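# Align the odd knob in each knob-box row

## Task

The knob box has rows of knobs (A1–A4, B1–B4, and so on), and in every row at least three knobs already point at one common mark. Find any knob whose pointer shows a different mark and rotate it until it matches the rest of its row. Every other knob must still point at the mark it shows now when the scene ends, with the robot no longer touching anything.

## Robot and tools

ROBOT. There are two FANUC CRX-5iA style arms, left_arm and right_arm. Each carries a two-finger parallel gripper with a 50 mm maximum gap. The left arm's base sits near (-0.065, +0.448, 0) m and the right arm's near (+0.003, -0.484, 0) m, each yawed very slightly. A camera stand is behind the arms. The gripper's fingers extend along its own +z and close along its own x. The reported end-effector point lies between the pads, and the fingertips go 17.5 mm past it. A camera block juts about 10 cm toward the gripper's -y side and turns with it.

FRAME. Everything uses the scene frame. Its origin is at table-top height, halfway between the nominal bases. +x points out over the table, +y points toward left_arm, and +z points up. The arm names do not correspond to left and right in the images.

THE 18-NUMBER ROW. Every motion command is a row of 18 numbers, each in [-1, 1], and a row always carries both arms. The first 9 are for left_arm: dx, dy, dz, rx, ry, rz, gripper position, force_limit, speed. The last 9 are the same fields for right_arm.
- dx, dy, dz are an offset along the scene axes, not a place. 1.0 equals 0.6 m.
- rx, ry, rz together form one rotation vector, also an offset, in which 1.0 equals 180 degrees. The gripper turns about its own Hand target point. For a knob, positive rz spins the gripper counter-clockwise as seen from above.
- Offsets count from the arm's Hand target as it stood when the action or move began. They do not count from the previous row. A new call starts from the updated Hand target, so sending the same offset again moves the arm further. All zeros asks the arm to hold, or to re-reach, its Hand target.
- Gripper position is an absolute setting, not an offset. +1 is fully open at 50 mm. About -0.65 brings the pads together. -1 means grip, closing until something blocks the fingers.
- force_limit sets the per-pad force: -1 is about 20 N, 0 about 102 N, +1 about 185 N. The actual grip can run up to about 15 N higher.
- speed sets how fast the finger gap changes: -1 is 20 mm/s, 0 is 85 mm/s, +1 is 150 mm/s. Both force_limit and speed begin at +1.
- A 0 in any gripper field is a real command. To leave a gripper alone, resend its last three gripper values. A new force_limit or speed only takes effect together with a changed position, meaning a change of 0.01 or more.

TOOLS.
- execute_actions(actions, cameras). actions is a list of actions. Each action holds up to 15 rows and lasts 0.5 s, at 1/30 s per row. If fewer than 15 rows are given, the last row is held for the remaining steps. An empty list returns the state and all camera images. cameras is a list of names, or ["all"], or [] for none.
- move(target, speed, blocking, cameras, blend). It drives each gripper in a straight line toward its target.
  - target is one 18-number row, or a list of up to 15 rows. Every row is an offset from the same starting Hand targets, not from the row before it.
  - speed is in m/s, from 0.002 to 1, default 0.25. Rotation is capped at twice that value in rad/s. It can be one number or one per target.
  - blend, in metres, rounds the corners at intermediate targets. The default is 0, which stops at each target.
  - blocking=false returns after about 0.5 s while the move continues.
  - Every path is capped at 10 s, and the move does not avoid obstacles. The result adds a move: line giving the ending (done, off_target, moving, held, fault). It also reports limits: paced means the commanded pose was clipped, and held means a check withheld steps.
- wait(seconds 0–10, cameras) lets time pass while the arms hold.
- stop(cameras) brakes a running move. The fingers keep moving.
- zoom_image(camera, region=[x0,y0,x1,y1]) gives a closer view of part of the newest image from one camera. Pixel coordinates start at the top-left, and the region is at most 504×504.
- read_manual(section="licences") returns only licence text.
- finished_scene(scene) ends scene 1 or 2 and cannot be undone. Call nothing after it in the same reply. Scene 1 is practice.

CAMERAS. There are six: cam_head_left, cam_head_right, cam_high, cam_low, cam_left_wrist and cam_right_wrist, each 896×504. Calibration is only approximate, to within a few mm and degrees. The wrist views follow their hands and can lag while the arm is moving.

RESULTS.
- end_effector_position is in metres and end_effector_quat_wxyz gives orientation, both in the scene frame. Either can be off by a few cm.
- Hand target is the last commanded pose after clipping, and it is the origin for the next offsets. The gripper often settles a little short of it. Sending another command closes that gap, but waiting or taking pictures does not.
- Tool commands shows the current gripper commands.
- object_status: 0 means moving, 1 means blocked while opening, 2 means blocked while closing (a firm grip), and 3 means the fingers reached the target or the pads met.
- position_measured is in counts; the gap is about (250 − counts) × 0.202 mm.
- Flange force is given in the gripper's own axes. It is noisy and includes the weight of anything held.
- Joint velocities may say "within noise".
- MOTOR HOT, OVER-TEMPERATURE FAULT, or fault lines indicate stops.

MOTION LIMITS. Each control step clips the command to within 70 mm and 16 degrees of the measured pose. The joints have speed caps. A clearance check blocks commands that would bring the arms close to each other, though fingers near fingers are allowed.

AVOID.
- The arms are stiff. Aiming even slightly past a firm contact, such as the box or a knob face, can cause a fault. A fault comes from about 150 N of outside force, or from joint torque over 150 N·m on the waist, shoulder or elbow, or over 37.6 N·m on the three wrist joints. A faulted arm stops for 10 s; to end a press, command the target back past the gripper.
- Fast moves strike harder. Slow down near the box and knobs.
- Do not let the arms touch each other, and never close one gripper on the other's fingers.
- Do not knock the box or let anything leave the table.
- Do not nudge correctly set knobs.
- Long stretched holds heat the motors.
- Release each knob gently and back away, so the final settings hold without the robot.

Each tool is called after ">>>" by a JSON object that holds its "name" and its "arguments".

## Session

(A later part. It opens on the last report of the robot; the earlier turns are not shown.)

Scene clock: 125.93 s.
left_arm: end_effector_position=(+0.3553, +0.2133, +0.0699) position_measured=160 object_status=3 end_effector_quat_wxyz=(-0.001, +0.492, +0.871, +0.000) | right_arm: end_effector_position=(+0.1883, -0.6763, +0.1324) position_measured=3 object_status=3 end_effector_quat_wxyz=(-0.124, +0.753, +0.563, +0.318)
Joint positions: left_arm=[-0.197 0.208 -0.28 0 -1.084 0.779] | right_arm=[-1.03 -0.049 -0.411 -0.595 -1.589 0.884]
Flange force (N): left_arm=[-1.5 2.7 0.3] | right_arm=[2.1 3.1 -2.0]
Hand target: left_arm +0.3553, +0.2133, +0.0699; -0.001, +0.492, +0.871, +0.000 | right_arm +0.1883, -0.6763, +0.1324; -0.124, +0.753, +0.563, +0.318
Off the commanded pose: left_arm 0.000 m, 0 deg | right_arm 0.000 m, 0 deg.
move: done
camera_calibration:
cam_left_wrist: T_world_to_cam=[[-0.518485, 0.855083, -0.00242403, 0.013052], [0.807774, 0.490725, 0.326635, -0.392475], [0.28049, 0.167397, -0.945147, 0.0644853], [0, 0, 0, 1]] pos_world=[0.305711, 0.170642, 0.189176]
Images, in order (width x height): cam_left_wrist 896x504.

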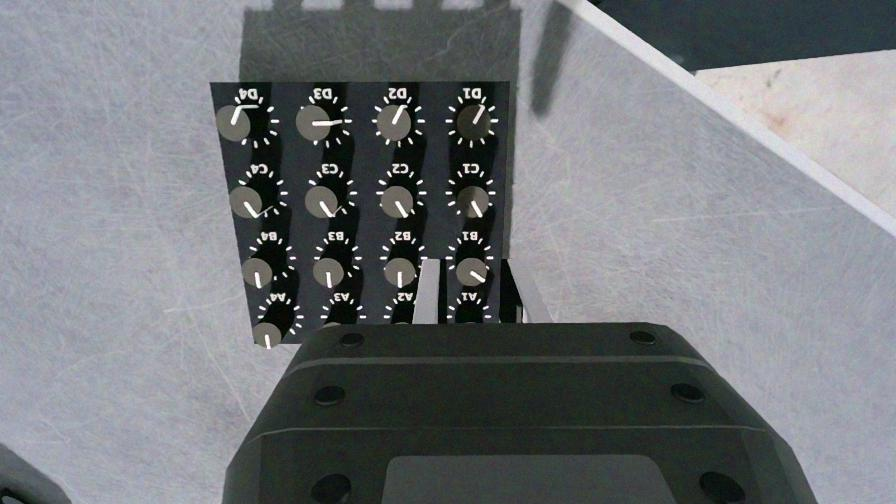

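>>> {"name": "move", "arguments": {"target": [0,0,-0.04,0,0,0,-0.05,-1,-0.5,0,0,0,0,0,0,1,1,1], "speed": 0.08}}

>>> {"name": "move", "arguments": {"target": [[0,0,0,0,0,0,-1,-1,-1,0,0,0,0,0,0,1,1,1],[0,0,0,0,0,-0.295,-1,-1,-1,0,0,0,0,0,0,1,1,1]], "speed": 0.4}}

>>> {"name": "move", "arguments": {"target": [[0,0,0,0,0,0,-0.19,-1,-1,0,0,0,0,0,0,1,1,1],[0,0,0.045,0,0,0,-0.19,-1,-1,0,0,0,0,0,0,1,1,1],[-0.0263,-0.122,0.04,0,0,0.295,-0.05,-1,-1,0,0,0,0,0,0,1,1,1]], "speed": [0.1,0.1,0.3], "cameras": ["cam_left_wrist"]}}

>>> {"name": "zoom_image", "arguments": {"camera": "cam_left_wrist", "region": [300, 100, 660, 350]}}

Scene clock: 133.57 s.
left_arm: end_effector_position=(+0.3553, +0.2133, +0.0459) position_measured=160 object_status=3 end_effector_quat_wxyz=(-0.001, +0.492, +0.871, +0.000) | right_arm: end_effector_position=(+0.1883, -0.6763, +0.1324) position_measured=3 object_status=3 end_effector_quat_wxyz=(-0.124, +0.753, +0.563, +0.318)
Joint positions: left_arm=[-0.197 0.238 -0.307 0 -1.027 0.779] | right_arm=[-1.03 -0.049 -0.411 -0.595 -1.589 0.884]
Flange force (N): left_arm=[-0.9 2.6 0.4] | right_arm=[1.0 2.9 -2.3]
Hand target: left_arm +0.3553, +0.2133, +0.0459; -0.001, +0.492, +0.871, +0.000 | right_arm +0.1883, -0.6763, +0.1324; -0.124, +0.753, +0.563, +0.318
Off the commanded pose: left_arm 0.000 m, 0 deg | right_arm 0.000 m, 0 deg.
move: done

Scene clock: 135.83 s.
left_arm: end_effector_position=(+0.3553, +0.2133, +0.0459) position_measured=197 object_status=2 end_effector_quat_wxyz=(-0.001, +0.829, +0.559, +0.000) | right_arm: end_effector_position=(+0.1883, -0.6763, +0.1324) position_measured=3 object_status=3 end_effector_quat_wxyz=(-0.124, +0.753, +0.563, +0.318)
Joint positions: left_arm=[-0.198 0.238 -0.307 -0.001 -1.026 -0.146] | right_arm=[-1.03 -0.049 -0.411 -0.595 -1.589 0.884]
Flange force (N): left_arm=[2.2 3.4 -0.1] | right_arm=[1.9 3.6 -1.7]
Hand target: left_arm +0.3553, +0.2133, +0.0459; -0.001, +0.829, +0.559, +0.000 | right_arm +0.1883, -0.6763, +0.1324; -0.124, +0.753, +0.563, +0.318
Off the commanded pose: left_arm 0.000 m, 0 deg | right_arm 0.000 m, 0 deg.
move: done

Scene clock: 139.43 s.
left_arm: end_effector_position=(+0.3395, +0.1401, +0.0699) position_measured=160 object_status=3 end_effector_quat_wxyz=(-0.001, +0.492, +0.871, +0.000) | right_arm: end_effector_position=(+0.1883, -0.6763, +0.1324) position_measured=3 object_status=3 end_effector_quat_wxyz=(-0.124, +0.753, +0.563, +0.318)
Joint positions: left_arm=[-0.353 0.27 -0.202 0 -1.1 0.935] | right_arm=[-1.03 -0.049 -0.411 -0.595 -1.589 0.884]
Flange force (N): left_arm=[-1.5 2.6 0.3] | right_arm=[0.9 2.6 -2.9]
Hand target: left_arm +0.3395, +0.1401, +0.0699; -0.001, +0.492, +0.871, +0.000 | right_arm +0.1883, -0.6763, +0.1324; -0.124, +0.753, +0.563, +0.318
Off the commanded pose: left_arm 0.000 m, 0 deg | right_arm 0.000 m, 0 deg.
move: done
camera_calibration:
cam_left_wrist: T_world_to_cam=[[-0.518485, 0.855083, -0.00242406, 0.0674521], [0.807774, 0.490725, 0.326635, -0.343791], [0.28049, 0.167397, -0.945147, 0.0811705], [0, 0, 0, 1]] pos_world=[0.289911, 0.097442, 0.189176]
Images, in order (width x height): cam_left_wrist 896x504.

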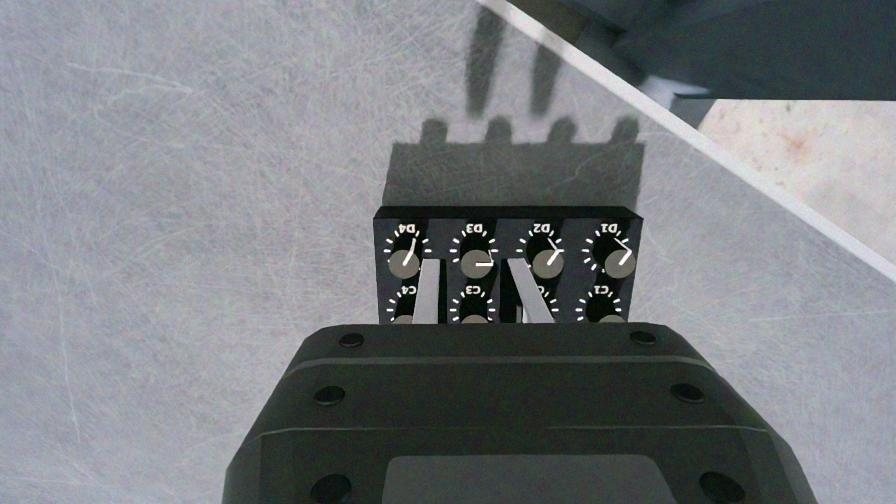

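Scaled by 1.400 from the camera's 896x504 image, which has a finer 1280x720 frame.

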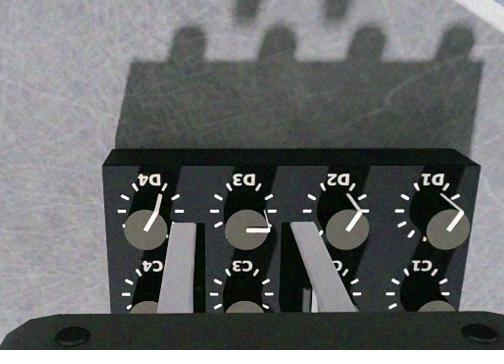

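>>> {"name": "move", "arguments": {"target": [[-0.0047,-0.0008,0,0,0,0,-0.05,-1,-1,0,0,0,0,0,0,1,1,1],[-0.0047,-0.0008,-0.04,0,0,0,-0.05,-1,-1,0,0,0,0,0,0,1,1,1]], "speed": 0.08}}

>>> {"name": "move", "arguments": {"target": [[0,0,0,0,0,0,-1,-1,-1,0,0,0,0,0,0,1,1,1],[0,0,0,0,0,0.333,-1,-1,-1,0,0,0,0,0,0,1,1,1]], "speed": 0.4}}

>>> {"name": "move", "arguments": {"target": [[0,0,0,0,0,0,-0.19,-1,-1,0,0,0,0,0,0,1,1,1],[0,0,0.045,0,0,0,-0.19,-1,-1,0,0,0,0,0,0,1,1,1],[0.14,0.14,0.15,0,0,-0.333,0.5,-1,-1,0,0,0,0,0,0,1,1,1]], "speed": [0.1,0.1,0.3], "cameras": ["cam_left_wrist"]}}

>>> {"name": "zoom_image", "arguments": {"camera": "cam_left_wrist", "region": [320, 30, 620, 300]}}

Scene clock: 147.50 s.
left_arm: end_effector_position=(+0.3367, +0.1396, +0.0459) position_measured=160 object_status=3 end_effector_quat_wxyz=(-0.001, +0.492, +0.871, +0.000) | right_arm: end_effector_position=(+0.1883, -0.6763, +0.1324) position_measured=3 object_status=3 end_effector_quat_wxyz=(-0.124, +0.753, +0.563, +0.318)
Joint positions: left_arm=[-0.356 0.295 -0.234 0 -1.043 0.938] | right_arm=[-1.03 -0.049 -0.411 -0.595 -1.589 0.884]
Flange force (N): left_arm=[-2.1 2.2 0.3] | right_arm=[0.8 2.4 -2.4]
Hand target: left_arm +0.3367, +0.1396, +0.0459; -0.001, +0.492, +0.871, +0.000 | right_arm +0.1883, -0.6763, +0.1324; -0.124, +0.753, +0.563, +0.318
Off the commanded pose: left_arm 0.000 m, 0 deg | right_arm 0.000 m, 0 deg.
move: done

Scene clock: 149.93 s.
left_arm: end_effector_position=(+0.3367, +0.1396, +0.0459) position_measured=197 object_status=2 end_effector_quat_wxyz=(-0.001, -0.009, +1.000, +0.000) | right_arm: end_effector_position=(+0.1883, -0.6763, +0.1324) position_measured=3 object_status=3 end_effector_quat_wxyz=(-0.124, +0.753, +0.563, +0.318)
Joint positions: left_arm=[-0.356 0.294 -0.235 0.001 -1.042 1.983] | right_arm=[-1.03 -0.049 -0.411 -0.595 -1.589 0.884]
Flange force (N): left_arm=[-2.6 -2.2 0.3] | right_arm=[2.0 3.1 -2.3]
Hand target: left_arm +0.3367, +0.1396, +0.0459; -0.001, -0.009, +1.000, +0.000 | right_arm +0.1883, -0.6763, +0.1324; -0.124, +0.753, +0.563, +0.318
Off the commanded pose: left_arm 0.000 m, 0 deg | right_arm 0.000 m, 0 deg.
move: done

Scene clock: 154.47 s.
left_arm: end_effector_position=(+0.4207, +0.2236, +0.1359) position_measured=78 object_status=0 end_effector_quat_wxyz=(-0.001, +0.492, +0.871, +0.000) | right_arm: end_effector_position=(+0.1883, -0.6763, +0.1324) position_measured=3 object_status=3 end_effector_quat_wxyz=(-0.124, +0.753, +0.563, +0.318)
Joint positions: left_arm=[-0.149 0.271 -0.035 0 -1.266 0.731] | right_arm=[-1.03 -0.049 -0.411 -0.595 -1.589 0.884]
Flange force (N): left_arm=[-1.7 2.8 -0.5] | right_arm=[0.8 2.8 -2.2]
Hand target: left_arm +0.4207, +0.2236, +0.1359; -0.001, +0.492, +0.871, +0.000 | right_arm +0.1883, -0.6763, +0.1324; -0.124, +0.753, +0.563, +0.318
Off the commanded pose: left_arm 0.000 m, 0 deg | right_arm 0.000 m, 0 deg.
move: done
camera_calibration:
cam_left_wrist: T_world_to_cam=[[-0.518485, 0.855083, -0.00242406, 0.0383136], [0.807774, 0.490725, 0.326635, -0.471916], [0.28049, 0.167397, -0.945147, 0.106797], [0, 0, 0, 1]] pos_world=[0.371111, 0.180942, 0.255176]
Images, in order (width x height): cam_left_wrist 896x504.

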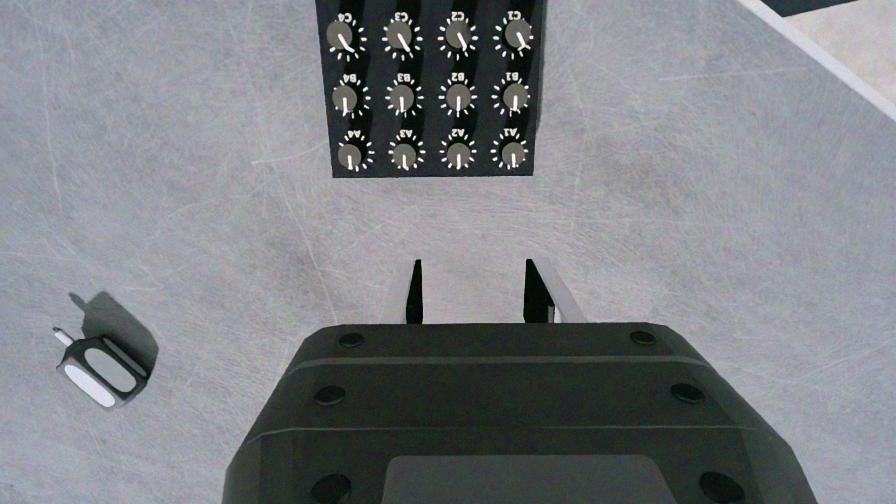

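Scaled by 1.680 from the camera's 896x504 image, which has a finer 1280x720 frame.

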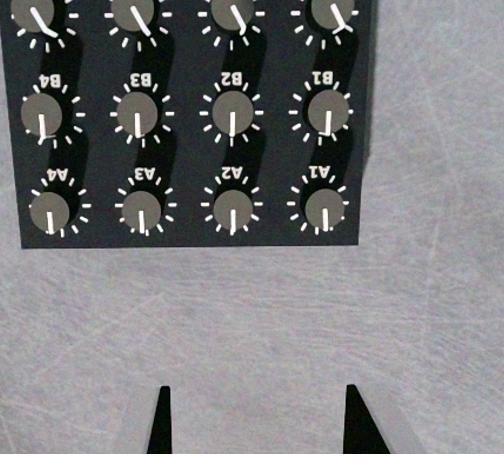

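A, B good. Check D/C row.

>>> {"name": "move", "arguments": {"target": [-0.045,-0.03,0.03,0,0,0,0.5,-1,-1,0,0,0,0,0,0,1,1,1], "cameras": ["cam_left_wrist"]}}

>>> {"name": "zoom_image", "arguments": {"camera": "cam_left_wrist", "region": [330, 0, 600, 240]}}

Scene clock: 157.07 s.
left_arm: end_effector_position=(+0.3937, +0.2056, +0.1539) position_measured=78 object_status=3 end_effector_quat_wxyz=(-0.001, +0.492, +0.871, +0.000) | right_arm: end_effector_position=(+0.1883, -0.6763, +0.1324) position_measured=3 object_status=3 end_effector_quat_wxyz=(-0.124, +0.753, +0.563, +0.318)
Joint positions: left_arm=[-0.194 0.219 -0.055 0 -1.297 0.776] | right_arm=[-1.03 -0.049 -0.411 -0.595 -1.589 0.884]
Flange force (N): left_arm=[-1.2 2.1 -0.3] | right_arm=[1.7 2.7 -2.5]
Hand target: left_arm +0.3937, +0.2056, +0.1539; -0.001, +0.492, +0.871, +0.000 | right_arm +0.1883, -0.6763, +0.1324; -0.124, +0.753, +0.563, +0.318
Off the commanded pose: left_arm 0.000 m, 0 deg | right_arm 0.000 m, 0 deg.
move: done
camera_calibration:
cam_left_wrist: T_world_to_cam=[[-0.518545, 0.855047, -0.00248397, 0.0397927], [0.807775, 0.490825, 0.326481, -0.447128], [0.280376, 0.167289, -0.945201, 0.134468], [0, 0, 0, 1]] pos_world=[0.344111, 0.162942, 0.273177]
Images, in order (width x height): cam_left_wrist 896x504.

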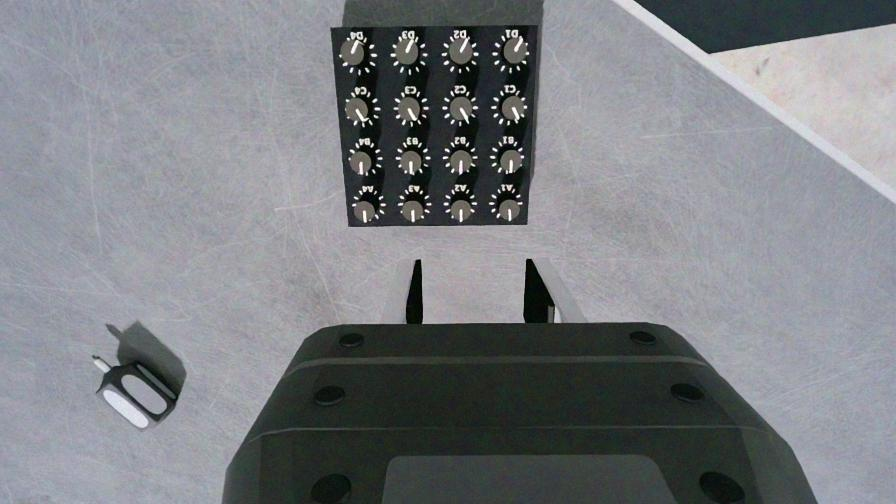

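Scaled by 1.867 from the camera's 896x504 image, which has a finer 1280x720 frame.

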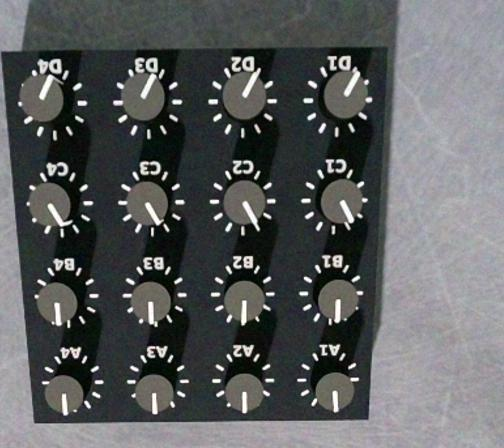

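All rows match.

>>> {"name": "finished_scene", "arguments": {"scene": 2}}

The scene is finished: the task was done.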